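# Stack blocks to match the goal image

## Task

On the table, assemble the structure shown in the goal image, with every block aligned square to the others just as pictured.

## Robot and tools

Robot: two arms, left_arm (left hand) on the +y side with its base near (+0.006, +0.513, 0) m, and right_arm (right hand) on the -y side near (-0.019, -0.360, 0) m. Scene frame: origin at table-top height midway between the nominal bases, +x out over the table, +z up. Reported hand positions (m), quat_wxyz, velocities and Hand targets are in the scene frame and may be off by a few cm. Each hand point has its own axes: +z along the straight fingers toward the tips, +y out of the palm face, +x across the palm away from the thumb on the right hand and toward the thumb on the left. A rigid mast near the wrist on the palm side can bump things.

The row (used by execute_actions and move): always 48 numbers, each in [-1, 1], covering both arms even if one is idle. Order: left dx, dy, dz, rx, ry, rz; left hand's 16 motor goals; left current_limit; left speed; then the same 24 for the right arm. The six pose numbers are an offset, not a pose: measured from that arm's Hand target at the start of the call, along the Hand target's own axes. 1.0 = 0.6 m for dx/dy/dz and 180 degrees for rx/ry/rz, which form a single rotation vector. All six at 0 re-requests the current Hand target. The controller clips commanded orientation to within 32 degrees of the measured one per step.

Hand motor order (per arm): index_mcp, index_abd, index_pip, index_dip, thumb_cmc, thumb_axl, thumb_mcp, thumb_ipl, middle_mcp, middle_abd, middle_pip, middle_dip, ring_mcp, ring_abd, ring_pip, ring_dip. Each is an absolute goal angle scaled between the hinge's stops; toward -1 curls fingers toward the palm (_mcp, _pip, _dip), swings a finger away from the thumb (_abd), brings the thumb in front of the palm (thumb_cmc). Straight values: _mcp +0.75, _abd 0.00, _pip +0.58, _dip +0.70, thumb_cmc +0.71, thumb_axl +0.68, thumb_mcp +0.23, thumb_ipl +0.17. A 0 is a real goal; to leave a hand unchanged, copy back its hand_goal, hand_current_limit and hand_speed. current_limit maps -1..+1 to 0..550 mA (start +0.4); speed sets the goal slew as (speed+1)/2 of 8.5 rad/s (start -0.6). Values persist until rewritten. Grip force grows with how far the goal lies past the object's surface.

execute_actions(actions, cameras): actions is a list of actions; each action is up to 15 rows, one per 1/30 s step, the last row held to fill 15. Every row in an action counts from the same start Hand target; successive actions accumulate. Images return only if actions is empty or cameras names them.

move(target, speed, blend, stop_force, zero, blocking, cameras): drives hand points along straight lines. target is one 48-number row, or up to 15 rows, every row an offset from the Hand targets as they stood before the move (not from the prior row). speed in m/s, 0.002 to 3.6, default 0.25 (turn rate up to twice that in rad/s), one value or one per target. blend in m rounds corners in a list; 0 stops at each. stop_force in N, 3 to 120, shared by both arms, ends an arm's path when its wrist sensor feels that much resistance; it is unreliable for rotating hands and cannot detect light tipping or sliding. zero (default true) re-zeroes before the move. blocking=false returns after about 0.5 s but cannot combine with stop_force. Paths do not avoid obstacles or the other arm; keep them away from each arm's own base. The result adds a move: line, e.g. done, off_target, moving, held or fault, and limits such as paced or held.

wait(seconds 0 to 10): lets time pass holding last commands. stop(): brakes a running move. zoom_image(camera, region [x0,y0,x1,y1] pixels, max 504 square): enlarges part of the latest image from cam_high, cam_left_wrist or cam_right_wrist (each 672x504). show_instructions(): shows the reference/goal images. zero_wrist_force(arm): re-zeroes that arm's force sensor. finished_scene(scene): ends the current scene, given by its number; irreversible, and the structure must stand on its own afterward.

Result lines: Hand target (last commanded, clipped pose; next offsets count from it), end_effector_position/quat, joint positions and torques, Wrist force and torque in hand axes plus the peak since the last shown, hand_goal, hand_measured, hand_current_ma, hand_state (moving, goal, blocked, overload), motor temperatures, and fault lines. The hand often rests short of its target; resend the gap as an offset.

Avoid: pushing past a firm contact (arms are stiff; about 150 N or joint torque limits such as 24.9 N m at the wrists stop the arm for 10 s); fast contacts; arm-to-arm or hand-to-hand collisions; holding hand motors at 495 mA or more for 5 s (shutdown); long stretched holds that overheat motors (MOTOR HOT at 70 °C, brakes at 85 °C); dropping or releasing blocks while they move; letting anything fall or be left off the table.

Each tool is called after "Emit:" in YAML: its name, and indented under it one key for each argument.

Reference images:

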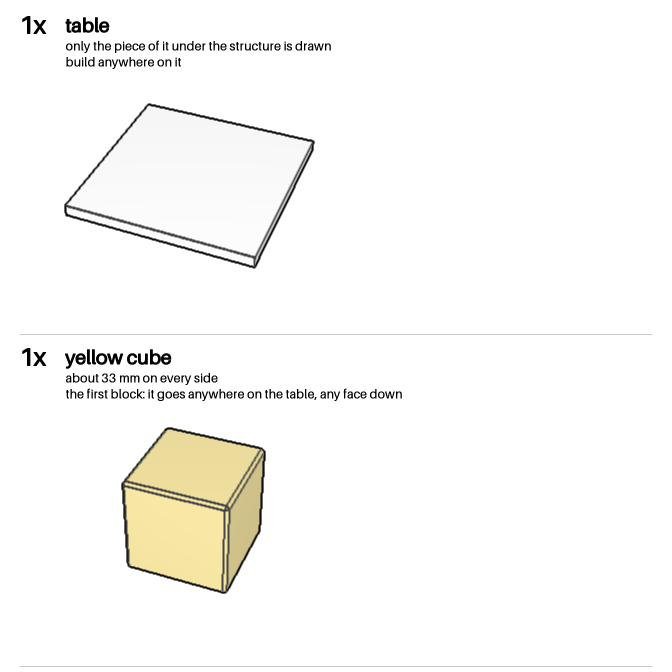

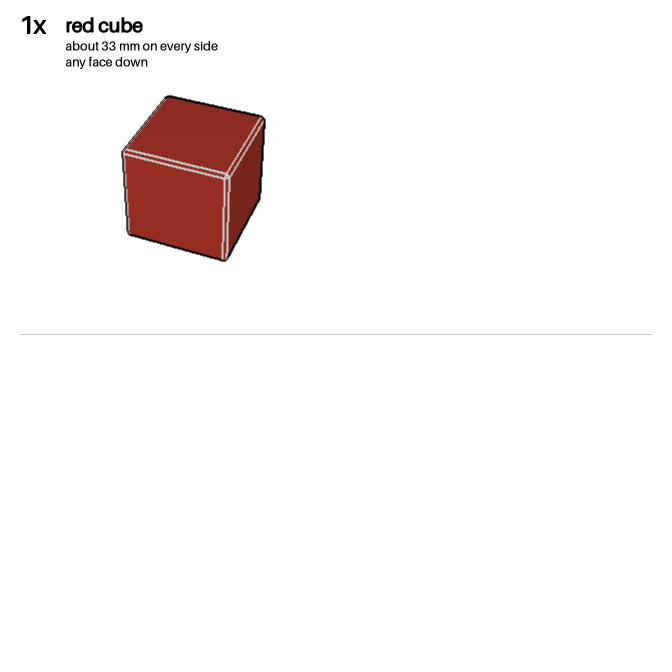

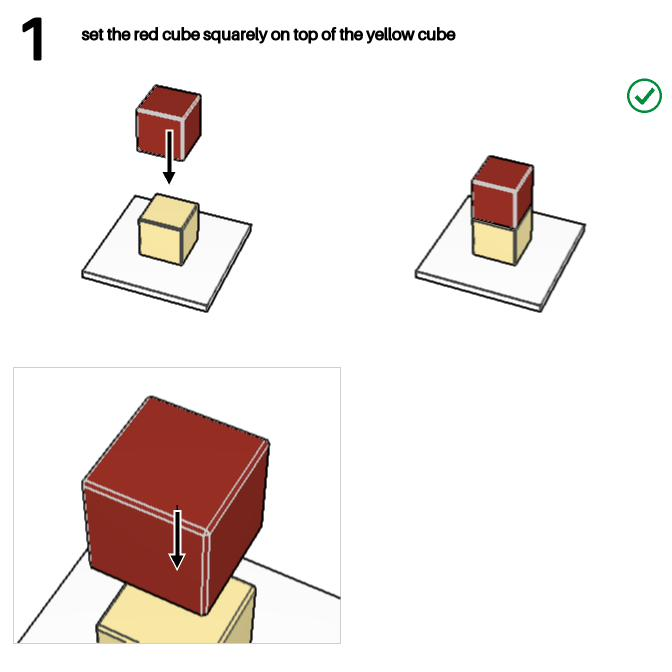

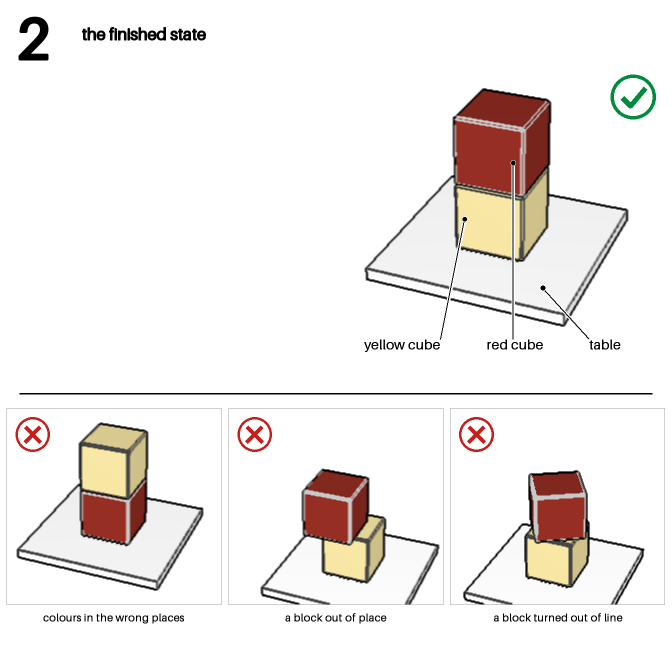

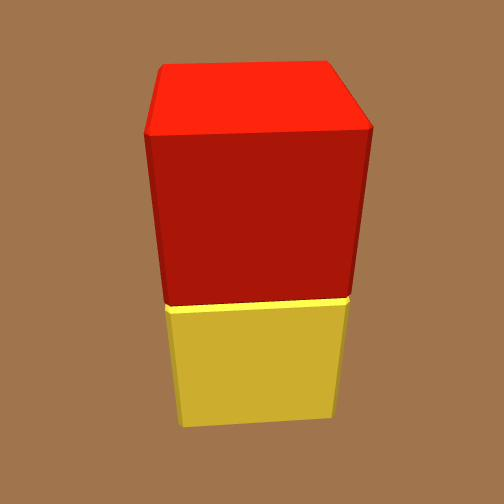

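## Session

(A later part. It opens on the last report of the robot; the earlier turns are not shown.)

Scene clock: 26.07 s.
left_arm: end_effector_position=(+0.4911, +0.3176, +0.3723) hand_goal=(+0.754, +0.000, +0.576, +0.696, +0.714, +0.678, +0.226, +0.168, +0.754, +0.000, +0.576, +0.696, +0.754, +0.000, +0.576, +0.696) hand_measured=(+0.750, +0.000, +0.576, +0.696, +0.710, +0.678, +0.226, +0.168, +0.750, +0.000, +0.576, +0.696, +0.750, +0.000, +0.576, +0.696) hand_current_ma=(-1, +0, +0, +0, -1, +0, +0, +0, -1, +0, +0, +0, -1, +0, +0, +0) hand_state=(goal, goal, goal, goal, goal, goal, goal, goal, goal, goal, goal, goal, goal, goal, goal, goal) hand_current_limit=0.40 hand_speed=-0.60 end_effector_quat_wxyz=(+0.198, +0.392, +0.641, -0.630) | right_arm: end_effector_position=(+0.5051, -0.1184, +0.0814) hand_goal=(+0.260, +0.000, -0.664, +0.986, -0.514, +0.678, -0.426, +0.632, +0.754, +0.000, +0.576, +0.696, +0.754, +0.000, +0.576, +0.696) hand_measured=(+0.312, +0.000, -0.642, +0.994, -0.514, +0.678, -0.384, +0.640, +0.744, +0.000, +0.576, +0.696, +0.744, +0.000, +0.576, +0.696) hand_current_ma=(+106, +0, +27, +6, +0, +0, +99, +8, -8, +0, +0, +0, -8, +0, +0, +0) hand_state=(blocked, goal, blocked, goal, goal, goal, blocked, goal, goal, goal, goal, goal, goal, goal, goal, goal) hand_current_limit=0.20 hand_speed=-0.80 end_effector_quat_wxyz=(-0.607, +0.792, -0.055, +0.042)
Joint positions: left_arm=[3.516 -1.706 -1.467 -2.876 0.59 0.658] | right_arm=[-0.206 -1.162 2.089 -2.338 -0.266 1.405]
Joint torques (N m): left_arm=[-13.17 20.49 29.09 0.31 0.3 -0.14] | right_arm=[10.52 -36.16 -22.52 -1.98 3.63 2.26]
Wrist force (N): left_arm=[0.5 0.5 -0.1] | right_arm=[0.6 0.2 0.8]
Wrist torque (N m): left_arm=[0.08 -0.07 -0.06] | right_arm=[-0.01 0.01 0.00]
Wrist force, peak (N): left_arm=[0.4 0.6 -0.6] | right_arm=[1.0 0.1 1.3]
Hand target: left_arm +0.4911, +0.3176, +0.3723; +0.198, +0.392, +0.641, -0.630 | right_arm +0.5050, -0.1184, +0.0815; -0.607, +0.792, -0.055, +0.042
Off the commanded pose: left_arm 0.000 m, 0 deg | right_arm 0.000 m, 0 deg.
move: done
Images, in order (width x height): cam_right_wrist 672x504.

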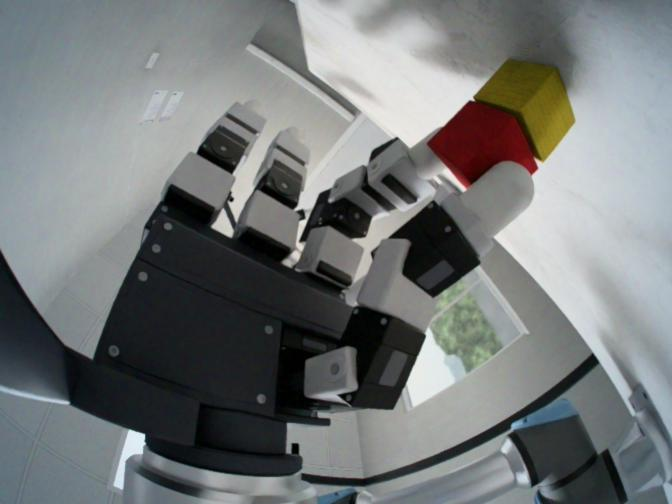

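Emit:
move:
  target:
    - [0,0,0,0,0,0,0.754,0,0.576,0.696,0.714,0.678,0.226,0.168,0.754,0,0.576,0.696,0.754,0,0.576,0.696,0.4,-0.6,0,0.0040,0.0013,0,0,0,0.260,0,-0.664,0.986,-0.514,0.678,-0.427,0.632,0.754,0,0.576,0.696,0.754,0,0.576,0.696,0.2,-0.8]
  speed: 0.02
  cameras: ["cam_right_wrist"]

Emit:
zoom_image:
  camera: "cam_right_wrist"
  region: [450, 70, 570, 190]

Scene clock: 28.10 s.
left_arm: end_effector_position=(+0.4911, +0.3176, +0.3723) hand_goal=(+0.754, +0.000, +0.576, +0.696, +0.714, +0.678, +0.226, +0.168, +0.754, +0.000, +0.576, +0.696, +0.754, +0.000, +0.576, +0.696) hand_measured=(+0.750, +0.000, +0.576, +0.696, +0.710, +0.678, +0.226, +0.168, +0.750, +0.000, +0.576, +0.696, +0.750, +0.000, +0.576, +0.696) hand_current_ma=(-1, +0, +0, +0, -1, +0, +0, +0, -1, +0, +0, +0, -1, +0, +0, +0) hand_state=(goal, goal, goal, goal, goal, goal, goal, goal, goal, goal, goal, goal, goal, goal, goal, goal) hand_current_limit=0.40 hand_speed=-0.60 end_effector_quat_wxyz=(+0.198, +0.392, +0.641, -0.630) | right_arm: end_effector_position=(+0.5050, -0.1183, +0.0789) hand_goal=(+0.260, +0.000, -0.664, +0.986, -0.514, +0.678, -0.426, +0.632, +0.754, +0.000, +0.576, +0.696, +0.754, +0.000, +0.576, +0.696) hand_measured=(+0.312, +0.000, -0.642, +0.994, -0.514, +0.678, -0.384, +0.640, +0.744, +0.000, +0.576, +0.696, +0.744, +0.000, +0.576, +0.696) hand_current_ma=(+106, +0, +27, +6, +0, +0, +99, +9, -8, +0, +0, +0, -8, +0, +0, +0) hand_state=(blocked, goal, blocked, goal, goal, goal, blocked, goal, goal, goal, goal, goal, goal, goal, goal, goal) hand_current_limit=0.20 hand_speed=-0.80 end_effector_quat_wxyz=(-0.607, +0.792, -0.055, +0.042)
Joint positions: left_arm=[3.516 -1.706 -1.467 -2.876 0.59 0.658] | right_arm=[-0.205 -1.157 2.09 -2.346 -0.266 1.406]
Joint torques (N m): left_arm=[-12.42 21.26 28.97 0.33 0.3 -0.08] | right_arm=[13.96 -30.74 -2.91 -2.98 3.21 2.82]
Wrist force (N): left_arm=[0.2 0.3 0.0] | right_arm=[1.0 -1.9 0.3]
Wrist torque (N m): left_arm=[0.04 -0.02 -0.08] | right_arm=[-0.07 -0.04 0.05]
Wrist force, peak (N): left_arm=[0.4 0.8 -0.1] | right_arm=[0.9 -2.1 0.4]
Hand target: left_arm +0.4911, +0.3176, +0.3723; +0.198, +0.392, +0.641, -0.630 | right_arm +0.5050, -0.1182, +0.0790; -0.607, +0.792, -0.055, +0.042
Off the commanded pose: left_arm 0.000 m, 0 deg | right_arm 0.000 m, 0 deg.
move: done
Images, in order (width x height): cam_right_wrist 672x504.

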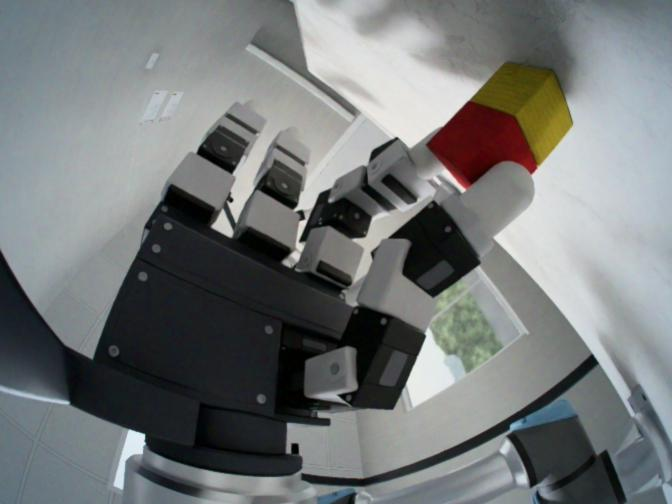

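Scaled by 4.200 from the camera's 672x504 image, which has a finer 960x720 frame.

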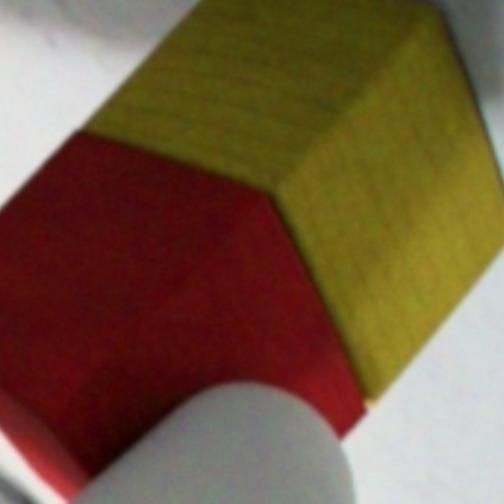

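Emit:
move:
  target:
    - [0,0,0,0,0,0,0.754,0,0.576,0.696,0.714,0.678,0.226,0.168,0.754,0,0.576,0.696,0.754,0,0.576,0.696,0.4,-0.6,0,0.0010,0.0003,0,0,0,0.322,0,-0.664,0.986,-0.514,0.678,-0.376,0.632,0.754,0,0.576,0.696,0.754,0,0.576,0.696,0.2,-0.9]
  speed: 0.02
  cameras: ["cam_right_wrist"]

Emit:
zoom_image:
  camera: "cam_right_wrist"
  region: [450, 70, 570, 190]

Scene clock: 29.37 s.
left_arm: end_effector_position=(+0.4911, +0.3176, +0.3723) hand_goal=(+0.754, +0.000, +0.576, +0.696, +0.714, +0.678, +0.226, +0.168, +0.754, +0.000, +0.576, +0.696, +0.754, +0.000, +0.576, +0.696) hand_measured=(+0.750, +0.000, +0.576, +0.696, +0.710, +0.678, +0.226, +0.168, +0.750, +0.000, +0.576, +0.696, +0.750, +0.000, +0.576, +0.696) hand_current_ma=(-1, +0, +0, +0, -1, +0, +0, +0, -1, +0, +0, +0, -1, +0, +0, +0) hand_state=(goal, goal, goal, goal, goal, goal, goal, goal, goal, goal, goal, goal, goal, goal, goal, goal) hand_current_limit=0.40 hand_speed=-0.60 end_effector_quat_wxyz=(+0.198, +0.392, +0.641, -0.630) | right_arm: end_effector_position=(+0.5050, -0.1182, +0.0783) hand_goal=(+0.322, +0.000, -0.664, +0.986, -0.514, +0.678, -0.376, +0.632, +0.754, +0.000, +0.576, +0.696, +0.754, +0.000, +0.576, +0.696) hand_measured=(+0.320, +0.000, -0.654, +0.990, -0.514, +0.678, -0.372, +0.636, +0.744, +0.000, +0.576, +0.696, +0.744, +0.000, +0.576, +0.696) hand_current_ma=(-1, +0, +8, +3, +0, +0, +4, +4, -8, +0, +0, +0, -8, +0, +0, +0) hand_state=(goal, goal, goal, goal, goal, goal, goal, goal, goal, goal, goal, goal, goal, goal, goal, goal) hand_current_limit=0.20 hand_speed=-0.90 end_effector_quat_wxyz=(-0.607, +0.792, -0.055, +0.042)
Joint positions: left_arm=[3.516 -1.706 -1.467 -2.876 0.59 0.658] | right_arm=[-0.205 -1.155 2.09 -2.348 -0.266 1.406]
Joint torques (N m): left_arm=[-12.95 20.68 29.06 0.33 0.16 -0.11] | right_arm=[12.81 -24.39 -3.71 -3.89 3.53 2.58]
Wrist force (N): left_arm=[0.3 0.6 0.0] | right_arm=[0.6 -0.8 0.6]
Wrist torque (N m): left_arm=[0.08 -0.05 -0.08] | right_arm=[-0.09 0.00 0.00]
Wrist force, peak (N): left_arm=[0.5 0.7 0.0] | right_arm=[1.0 -2.1 0.3]
Hand target: left_arm +0.4911, +0.3176, +0.3723; +0.198, +0.392, +0.641, -0.630 | right_arm +0.5050, -0.1182, +0.0783; -0.607, +0.792, -0.055, +0.042
Off the commanded pose: left_arm 0.000 m, 0 deg | right_arm 0.000 m, 0 deg.
move: done
Images, in order (width x height): cam_right_wrist 672x504.

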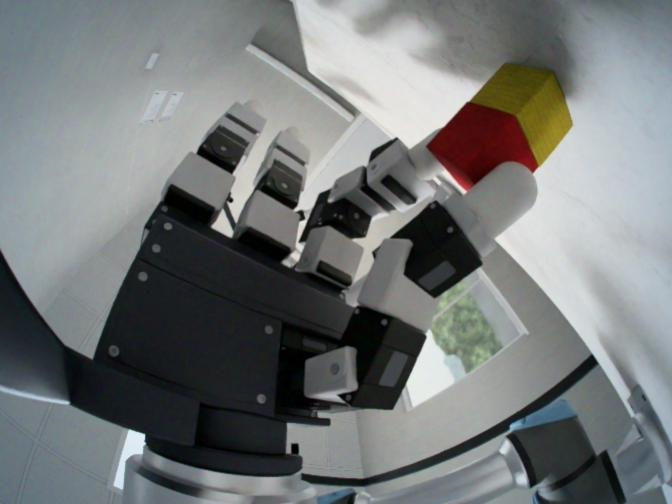

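Scaled by 4.200 from the camera's 672x504 image, which has a finer 960x720 frame.

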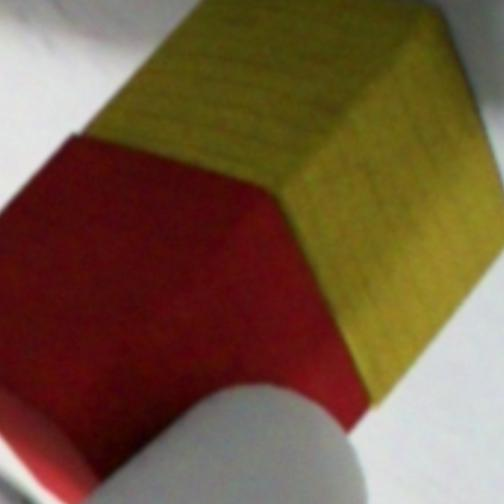

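Emit:
move:
  target:
    - [0,0,0,0,0,0,0.754,0,0.576,0.696,0.714,0.678,0.226,0.168,0.754,0,0.576,0.696,0.754,0,0.576,0.696,0.4,-0.6,0,0,0,0,0,0,0.500,0,-0.664,0.986,-0.514,0.678,-0.225,0.480,0.754,0,0.576,0.696,0.754,0,0.576,0.696,0.2,-0.88]
  cameras: ["cam_right_wrist"]

Emit:
zoom_image:
  camera: "cam_right_wrist"
  region: [430, 70, 570, 210]

Scene clock: 30.47 s.
left_arm: end_effector_position=(+0.4911, +0.3176, +0.3723) hand_goal=(+0.754, +0.000, +0.576, +0.696, +0.714, +0.678, +0.226, +0.168, +0.754, +0.000, +0.576, +0.696, +0.754, +0.000, +0.576, +0.696) hand_measured=(+0.750, +0.000, +0.576, +0.696, +0.710, +0.678, +0.226, +0.168, +0.750, +0.000, +0.576, +0.696, +0.750, +0.000, +0.576, +0.696) hand_current_ma=(-1, +0, +0, +0, -1, +0, +0, +0, -1, +0, +0, +0, -1, +0, +0, +0) hand_state=(goal, goal, goal, goal, goal, goal, goal, goal, goal, goal, goal, goal, goal, goal, goal, goal) hand_current_limit=0.40 hand_speed=-0.60 end_effector_quat_wxyz=(+0.198, +0.392, +0.641, -0.630) | right_arm: end_effector_position=(+0.5050, -0.1182, +0.0783) hand_goal=(+0.500, +0.000, -0.664, +0.986, -0.514, +0.678, -0.224, +0.480, +0.754, +0.000, +0.576, +0.696, +0.754, +0.000, +0.576, +0.696) hand_measured=(+0.484, +0.000, -0.660, +0.988, -0.514, +0.678, -0.224, +0.482, +0.744, +0.000, +0.576, +0.696, +0.744, +0.000, +0.576, +0.696) hand_current_ma=(-16, +0, +3, +1, +0, +0, +0, +1, -8, +0, +0, +0, -8, +0, +0, +0) hand_state=(goal, goal, goal, goal, goal, goal, goal, goal, goal, goal, goal, goal, goal, goal, goal, goal) hand_current_limit=0.20 hand_speed=-0.88 end_effector_quat_wxyz=(-0.607, +0.792, -0.055, +0.042)
Joint positions: left_arm=[3.516 -1.706 -1.467 -2.876 0.59 0.658] | right_arm=[-0.205 -1.155 2.09 -2.348 -0.266 1.406]
Joint torques (N m): left_arm=[-13.35 20.6 28.95 0.27 0.28 -0.1] | right_arm=[12.62 -26.77 -3.32 -1.77 3.21 2.72]
Wrist force (N): left_arm=[0.3 0.5 0.1] | right_arm=[0.7 -0.1 0.9]
Wrist torque (N m): left_arm=[0.06 -0.04 -0.08] | right_arm=[-0.04 -0.01 0.01]
Wrist force, peak (N): left_arm=[0.3 0.8 0.0] | right_arm=[1.0 -0.1 1.1]
Hand target: left_arm +0.4911, +0.3176, +0.3723; +0.198, +0.392, +0.641, -0.630 | right_arm +0.5050, -0.1182, +0.0783; -0.607, +0.792, -0.055, +0.042
Off the commanded pose: left_arm 0.000 m, 0 deg | right_arm 0.000 m, 0 deg.
move: done
Images, in order (width x height): cam_right_wrist 672x504.

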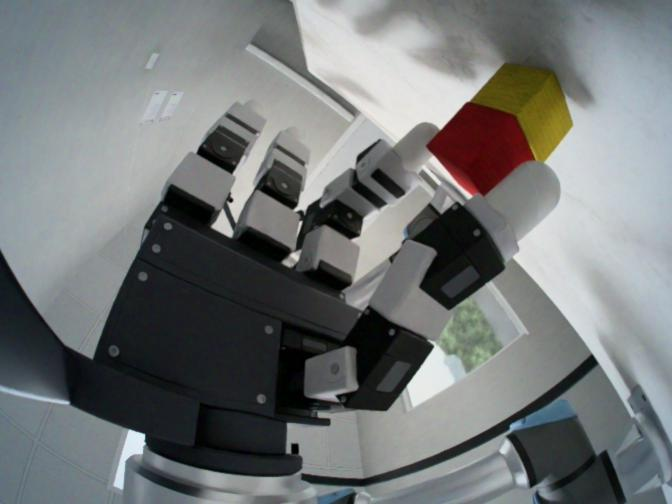

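Scaled by 3.600 from the camera's 672x504 image, which has a finer 960x720 frame.

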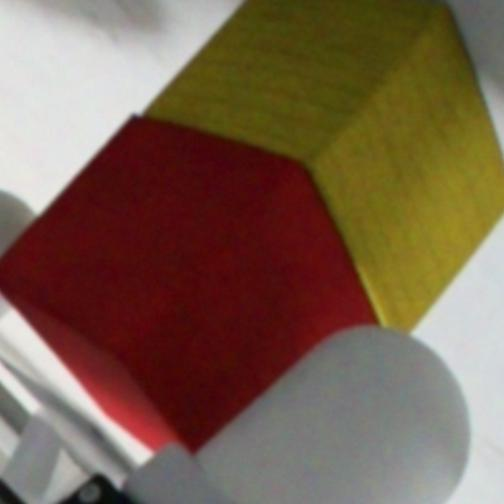

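Emit:
move:
  target:
    - [0,0,0,0,0,0,0.754,0,0.576,0.696,0.714,0.678,0.226,0.168,0.754,0,0.576,0.696,0.754,0,0.576,0.696,0.4,-0.6,0,-0.1207,-0.0324,0,0,0,0.500,0,-0.664,0.986,-0.514,0.678,-0.225,0.480,0.754,0,0.576,0.696,0.754,0,0.576,0.696,0.2,-0.88]
  speed: 0.12
  cameras: ["cam_high","cam_right_wrist"]

Emit:
zoom_image:
  camera: "cam_right_wrist"
  region: [480, 30, 620, 135]

Scene clock: 32.13 s.
left_arm: end_effector_position=(+0.4911, +0.3176, +0.3723) hand_goal=(+0.754, +0.000, +0.576, +0.696, +0.714, +0.678, +0.226, +0.168, +0.754, +0.000, +0.576, +0.696, +0.754, +0.000, +0.576, +0.696) hand_measured=(+0.750, +0.000, +0.576, +0.696, +0.710, +0.678, +0.226, +0.168, +0.750, +0.000, +0.576, +0.696, +0.750, +0.000, +0.576, +0.696) hand_current_ma=(-1, +0, +0, +0, -1, +0, +0, +0, -1, +0, +0, +0, -1, +0, +0, +0) hand_state=(goal, goal, goal, goal, goal, goal, goal, goal, goal, goal, goal, goal, goal, goal, goal, goal) hand_current_limit=0.40 hand_speed=-0.60 end_effector_quat_wxyz=(+0.198, +0.392, +0.641, -0.630) | right_arm: end_effector_position=(+0.5051, -0.1181, +0.1533) hand_goal=(+0.500, +0.000, -0.664, +0.986, -0.514, +0.678, -0.224, +0.480, +0.754, +0.000, +0.576, +0.696, +0.754, +0.000, +0.576, +0.696) hand_measured=(+0.486, +0.000, -0.660, +0.988, -0.514, +0.678, -0.224, +0.482, +0.744, +0.000, +0.576, +0.696, +0.744, +0.000, +0.576, +0.696) hand_current_ma=(-14, +0, +2, +1, +0, +0, +0, +1, -8, +0, +0, +0, -8, +0, +0, +0) hand_state=(goal, goal, goal, goal, goal, goal, goal, goal, goal, goal, goal, goal, goal, goal, goal, goal) hand_current_limit=0.20 hand_speed=-0.88 end_effector_quat_wxyz=(-0.607, +0.792, -0.054, +0.042)
Joint positions: left_arm=[3.516 -1.706 -1.467 -2.876 0.59 0.658] | right_arm=[-0.205 -1.303 2.034 -2.143 -0.266 1.406]
Joint torques (N m): left_arm=[-13.02 20.58 29.05 0.31 0.14 -0.15] | right_arm=[-13.77 -30.14 -5.49 -3.82 0.32 1.82]
Wrist force (N): left_arm=[0.3 0.4 0.0] | right_arm=[0.7 -0.2 0.7]
Wrist torque (N m): left_arm=[0.06 -0.05 -0.07] | right_arm=[-0.06 -0.04 0.09]
Wrist force, peak (N): left_arm=[0.5 0.8 0.2] | right_arm=[0.6 1.4 1.3]
Hand target: left_arm +0.4911, +0.3176, +0.3723; +0.198, +0.392, +0.641, -0.630 | right_arm +0.5050, -0.1182, +0.1533; -0.607, +0.792, -0.055, +0.042
Off the commanded pose: left_arm 0.000 m, 0 deg | right_arm 0.000 m, 0 deg.
move: done
Images, in order (width x height): cam_high 672x504, cam_right_wrist 672x504.

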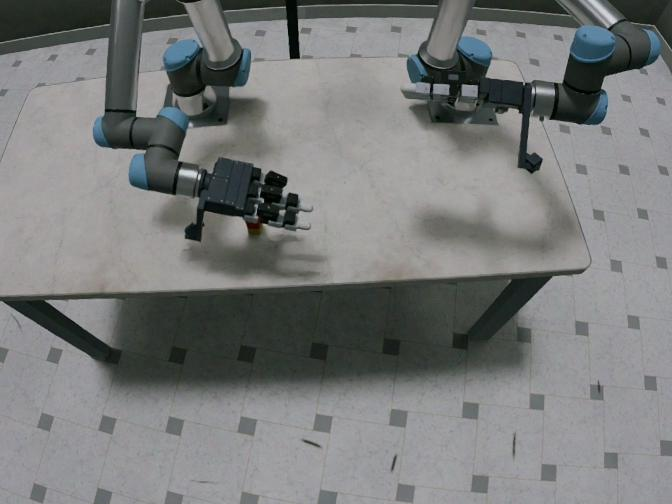

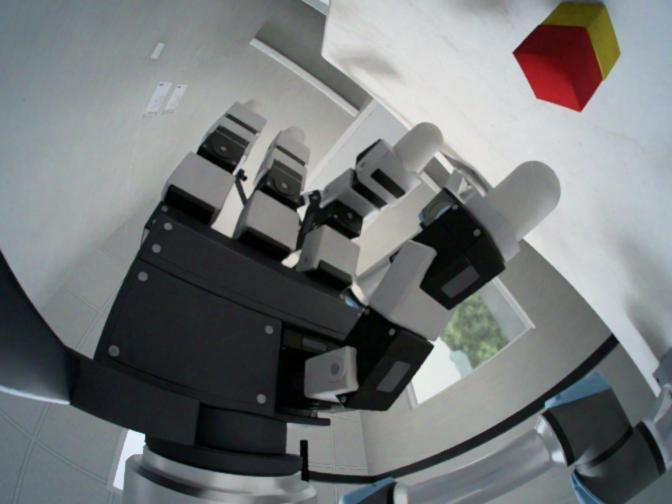

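Scaled by 3.600 from the camera's 672x504 image, which has a finer 960x720 frame.

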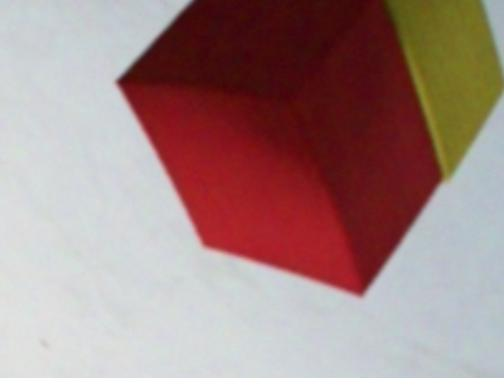

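Emit:
zoom_image:
  camera: "cam_right_wrist"
  region: [530, 0, 626, 96]

Emit:
zoom_image:
  camera: "cam_high"
  region: [235, 210, 285, 250]

Scaled by 5.250 from the camera's 672x504 image, which has a finer 960x720 frame.

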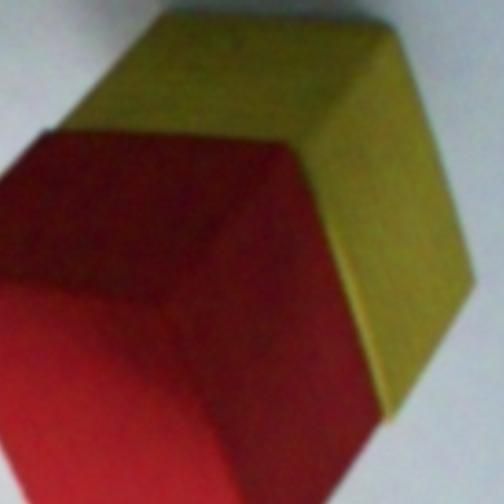

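Scaled by 10.080 from the camera's 672x504 image, which has a finer 960x720 frame.

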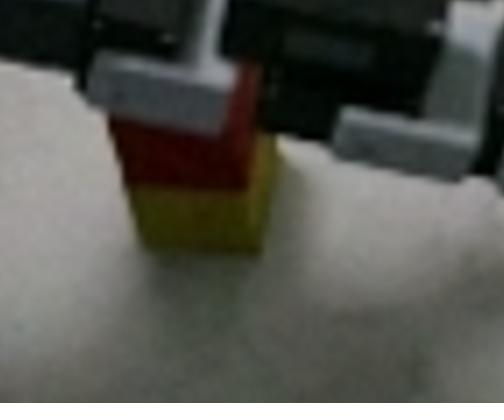

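Emit:
move:
  target:
    - [0,0,0,0,0,0,0.754,0,0.576,0.696,0.714,0.678,0.226,0.168,0.754,0,0.576,0.696,0.754,0,0.576,0.696,0.4,-0.6,-0.005,0.1215,0.02945,0,0,0,0.500,0,-0.664,0.986,-0.514,0.678,-0.225,0.480,0.754,0,0.576,0.696,0.754,0,0.576,0.696,0.2,-0.88]
    - [0,0,0,0,0,0,0.754,0,0.576,0.696,0.714,0.678,0.226,0.168,0.754,0,0.576,0.696,0.754,0,0.576,0.696,0.4,-0.6,-0.005,0.1215,0.02945,0,0,0,0.322,0,-0.664,0.986,-0.514,0.678,-0.225,0.480,0.754,0,0.576,0.696,0.754,0,0.576,0.696,0.2,-0.92]
  speed: 0.1
  cameras: ["cam_right_wrist"]

Emit:
zoom_image:
  camera: "cam_right_wrist"
  region: [430, 70, 570, 210]

Scene clock: 36.23 s.
left_arm: end_effector_position=(+0.4911, +0.3176, +0.3723) hand_goal=(+0.754, +0.000, +0.576, +0.696, +0.714, +0.678, +0.226, +0.168, +0.754, +0.000, +0.576, +0.696, +0.754, +0.000, +0.576, +0.696) hand_measured=(+0.750, +0.000, +0.576, +0.696, +0.710, +0.678, +0.226, +0.168, +0.750, +0.000, +0.576, +0.696, +0.750, +0.000, +0.576, +0.696) hand_current_ma=(-1, +0, +0, +0, -1, +0, +0, +0, -1, +0, +0, +0, -1, +0, +0, +0) hand_state=(goal, goal, goal, goal, goal, goal, goal, goal, goal, goal, goal, goal, goal, goal, goal, goal) hand_current_limit=0.40 hand_speed=-0.60 end_effector_quat_wxyz=(+0.198, +0.392, +0.641, -0.630) | right_arm: end_effector_position=(+0.5018, -0.1196, +0.0783) hand_goal=(+0.322, +0.000, -0.664, +0.986, -0.514, +0.678, -0.224, +0.480, +0.754, +0.000, +0.576, +0.696, +0.754, +0.000, +0.576, +0.696) hand_measured=(+0.322, +0.000, -0.660, +0.988, -0.514, +0.678, -0.224, +0.482, +0.744, +0.000, +0.576, +0.696, +0.744, +0.000, +0.576, +0.696) hand_current_ma=(+0, +0, +2, +1, +0, +0, +0, +1, -8, +0, +0, +0, -8, +0, +0, +0) hand_state=(goal, goal, goal, goal, goal, goal, goal, goal, goal, goal, goal, goal, goal, goal, goal, goal) hand_current_limit=0.20 hand_speed=-0.92 end_effector_quat_wxyz=(-0.607, +0.792, -0.055, +0.042)
Joint positions: left_arm=[3.516 -1.706 -1.467 -2.876 0.59 0.658] | right_arm=[-0.209 -1.164 2.099 -2.333 -0.267 1.391]
Joint torques (N m): left_arm=[-12.79 21.42 29.69 0.32 -0.09 -0.17] | right_arm=[12.5 -23.71 -26.02 -1.32 -0.34 -2.72]
Wrist force (N): left_arm=[0.2 0.6 0.1] | right_arm=[0.9 -0.1 1.0]
Wrist torque (N m): left_arm=[0.08 -0.03 -0.09] | right_arm=[-0.04 -0.03 0.03]
Wrist force, peak (N): left_arm=[0.2 0.9 -0.3] | right_arm=[0.9 1.0 1.2]
Hand target: left_arm +0.4911, +0.3176, +0.3723; +0.198, +0.392, +0.641, -0.630 | right_arm +0.5018, -0.1196, +0.0783; -0.607, +0.792, -0.055, +0.042
Off the commanded pose: left_arm 0.000 m, 0 deg | right_arm 0.000 m, 0 deg.
move: done
Images, in order (width x height): cam_right_wrist 672x504.

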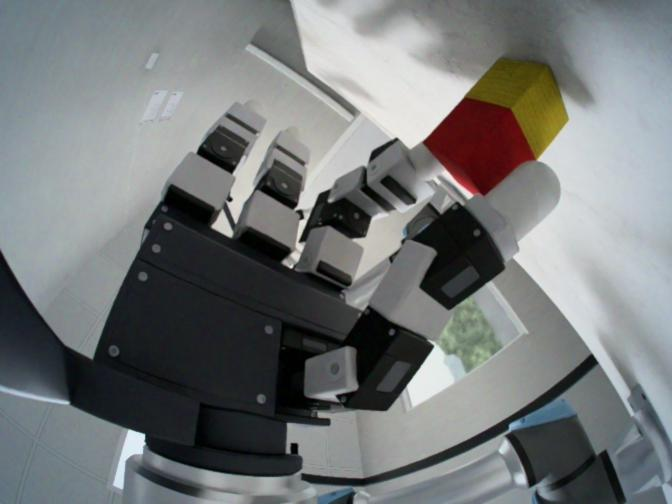

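Scaled by 3.600 from the camera's 672x504 image, which has a finer 960x720 frame.

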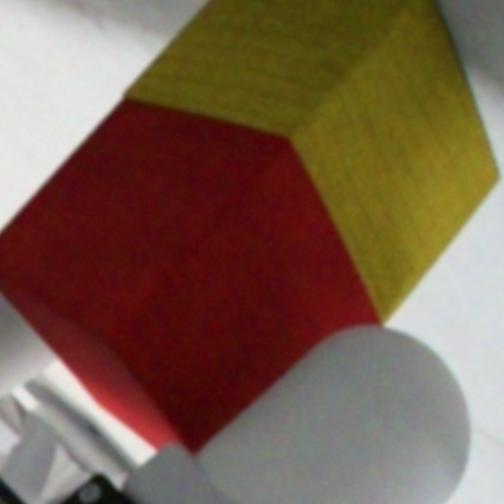

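Emit:
move:
  target:
    - [0,0,0,0,0,0,0.754,0,0.576,0.696,0.714,0.678,0.226,0.168,0.754,0,0.576,0.696,0.754,0,0.576,0.696,0.4,-0.6,0,0,0,0,0,0,0.500,0,-0.664,0.986,-0.514,0.678,-0.225,0.480,0.754,0,0.576,0.696,0.754,0,0.576,0.696,0.2,-0.88]
    - [0,0,0,0,0,0,0.754,0,0.576,0.696,0.714,0.678,0.226,0.168,0.754,0,0.576,0.696,0.754,0,0.576,0.696,0.4,-0.6,0,-0.1207,-0.0324,0,0,0,0.500,0,-0.664,0.986,-0.514,0.678,-0.225,0.480,0.754,0,0.576,0.696,0.754,0,0.576,0.696,0.2,-0.88]
  speed: 0.12
  cameras: ["cam_right_wrist"]

Emit:
zoom_image:
  camera: "cam_right_wrist"
  region: [510, 0, 626, 116]

Scene clock: 38.40 s.
left_arm: end_effector_position=(+0.4911, +0.3176, +0.3723) hand_goal=(+0.754, +0.000, +0.576, +0.696, +0.714, +0.678, +0.226, +0.168, +0.754, +0.000, +0.576, +0.696, +0.754, +0.000, +0.576, +0.696) hand_measured=(+0.750, +0.000, +0.576, +0.696, +0.710, +0.678, +0.226, +0.168, +0.750, +0.000, +0.576, +0.696, +0.750, +0.000, +0.576, +0.696) hand_current_ma=(-1, +0, +0, +0, -1, +0, +0, +0, -1, +0, +0, +0, -1, +0, +0, +0) hand_state=(goal, goal, goal, goal, goal, goal, goal, goal, goal, goal, goal, goal, goal, goal, goal, goal) hand_current_limit=0.40 hand_speed=-0.60 end_effector_quat_wxyz=(+0.198, +0.392, +0.641, -0.630) | right_arm: end_effector_position=(+0.5018, -0.1196, +0.1533) hand_goal=(+0.500, +0.000, -0.664, +0.986, -0.514, +0.678, -0.224, +0.480, +0.754, +0.000, +0.576, +0.696, +0.754, +0.000, +0.576, +0.696) hand_measured=(+0.486, +0.000, -0.660, +0.988, -0.514, +0.678, -0.224, +0.482, +0.744, +0.000, +0.576, +0.696, +0.744, +0.000, +0.576, +0.696) hand_current_ma=(-14, +0, +2, +1, +0, +0, +0, +1, -8, +0, +0, +0, -8, +0, +0, +0) hand_state=(goal, goal, goal, goal, goal, goal, goal, goal, goal, goal, goal, goal, goal, goal, goal, goal) hand_current_limit=0.20 hand_speed=-0.88 end_effector_quat_wxyz=(-0.607, +0.792, -0.054, +0.042)
Joint positions: left_arm=[3.516 -1.706 -1.467 -2.876 0.59 0.658] | right_arm=[-0.209 -1.312 2.041 -2.128 -0.267 1.391]
Joint torques (N m): left_arm=[-12.4 21.08 29.47 0.2 -0.09 -0.16] | right_arm=[-12.28 -31.63 -4.44 -3.7 2.09 2.05]
Wrist force (N): left_arm=[0.2 0.6 0.1] | right_arm=[0.8 -0.1 0.7]
Wrist torque (N m): left_arm=[0.06 -0.04 -0.09] | right_arm=[-0.06 -0.05 0.10]
Wrist force, peak (N): left_arm=[0.4 0.9 0.2] | right_arm=[0.8 0.9 1.4]
Hand target: left_arm +0.4911, +0.3176, +0.3723; +0.198, +0.392, +0.641, -0.630 | right_arm +0.5018, -0.1196, +0.1533; -0.607, +0.792, -0.055, +0.042
Off the commanded pose: left_arm 0.000 m, 0 deg | right_arm 0.000 m, 0 deg.
move: done
Images, in order (width x height): cam_right_wrist 672x504.

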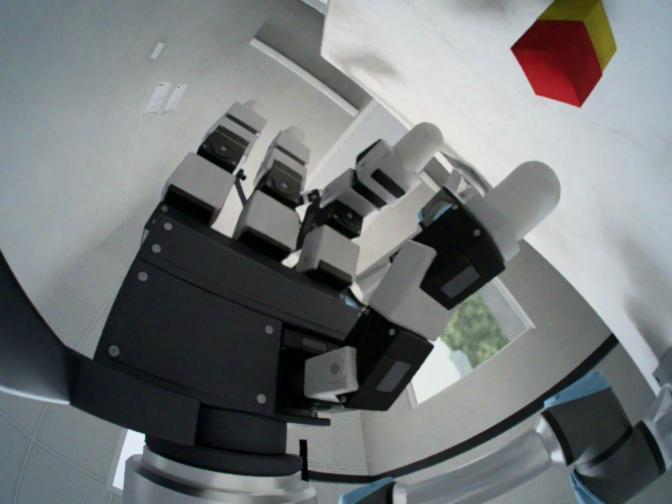

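Scaled by 4.345 from the camera's 672x504 image, which has a finer 960x720 frame.

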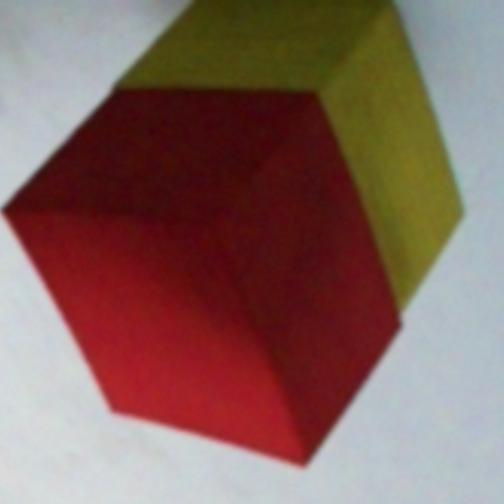

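Emit:
finished_scene:
  scene: 3

The scene is finished: the task was done.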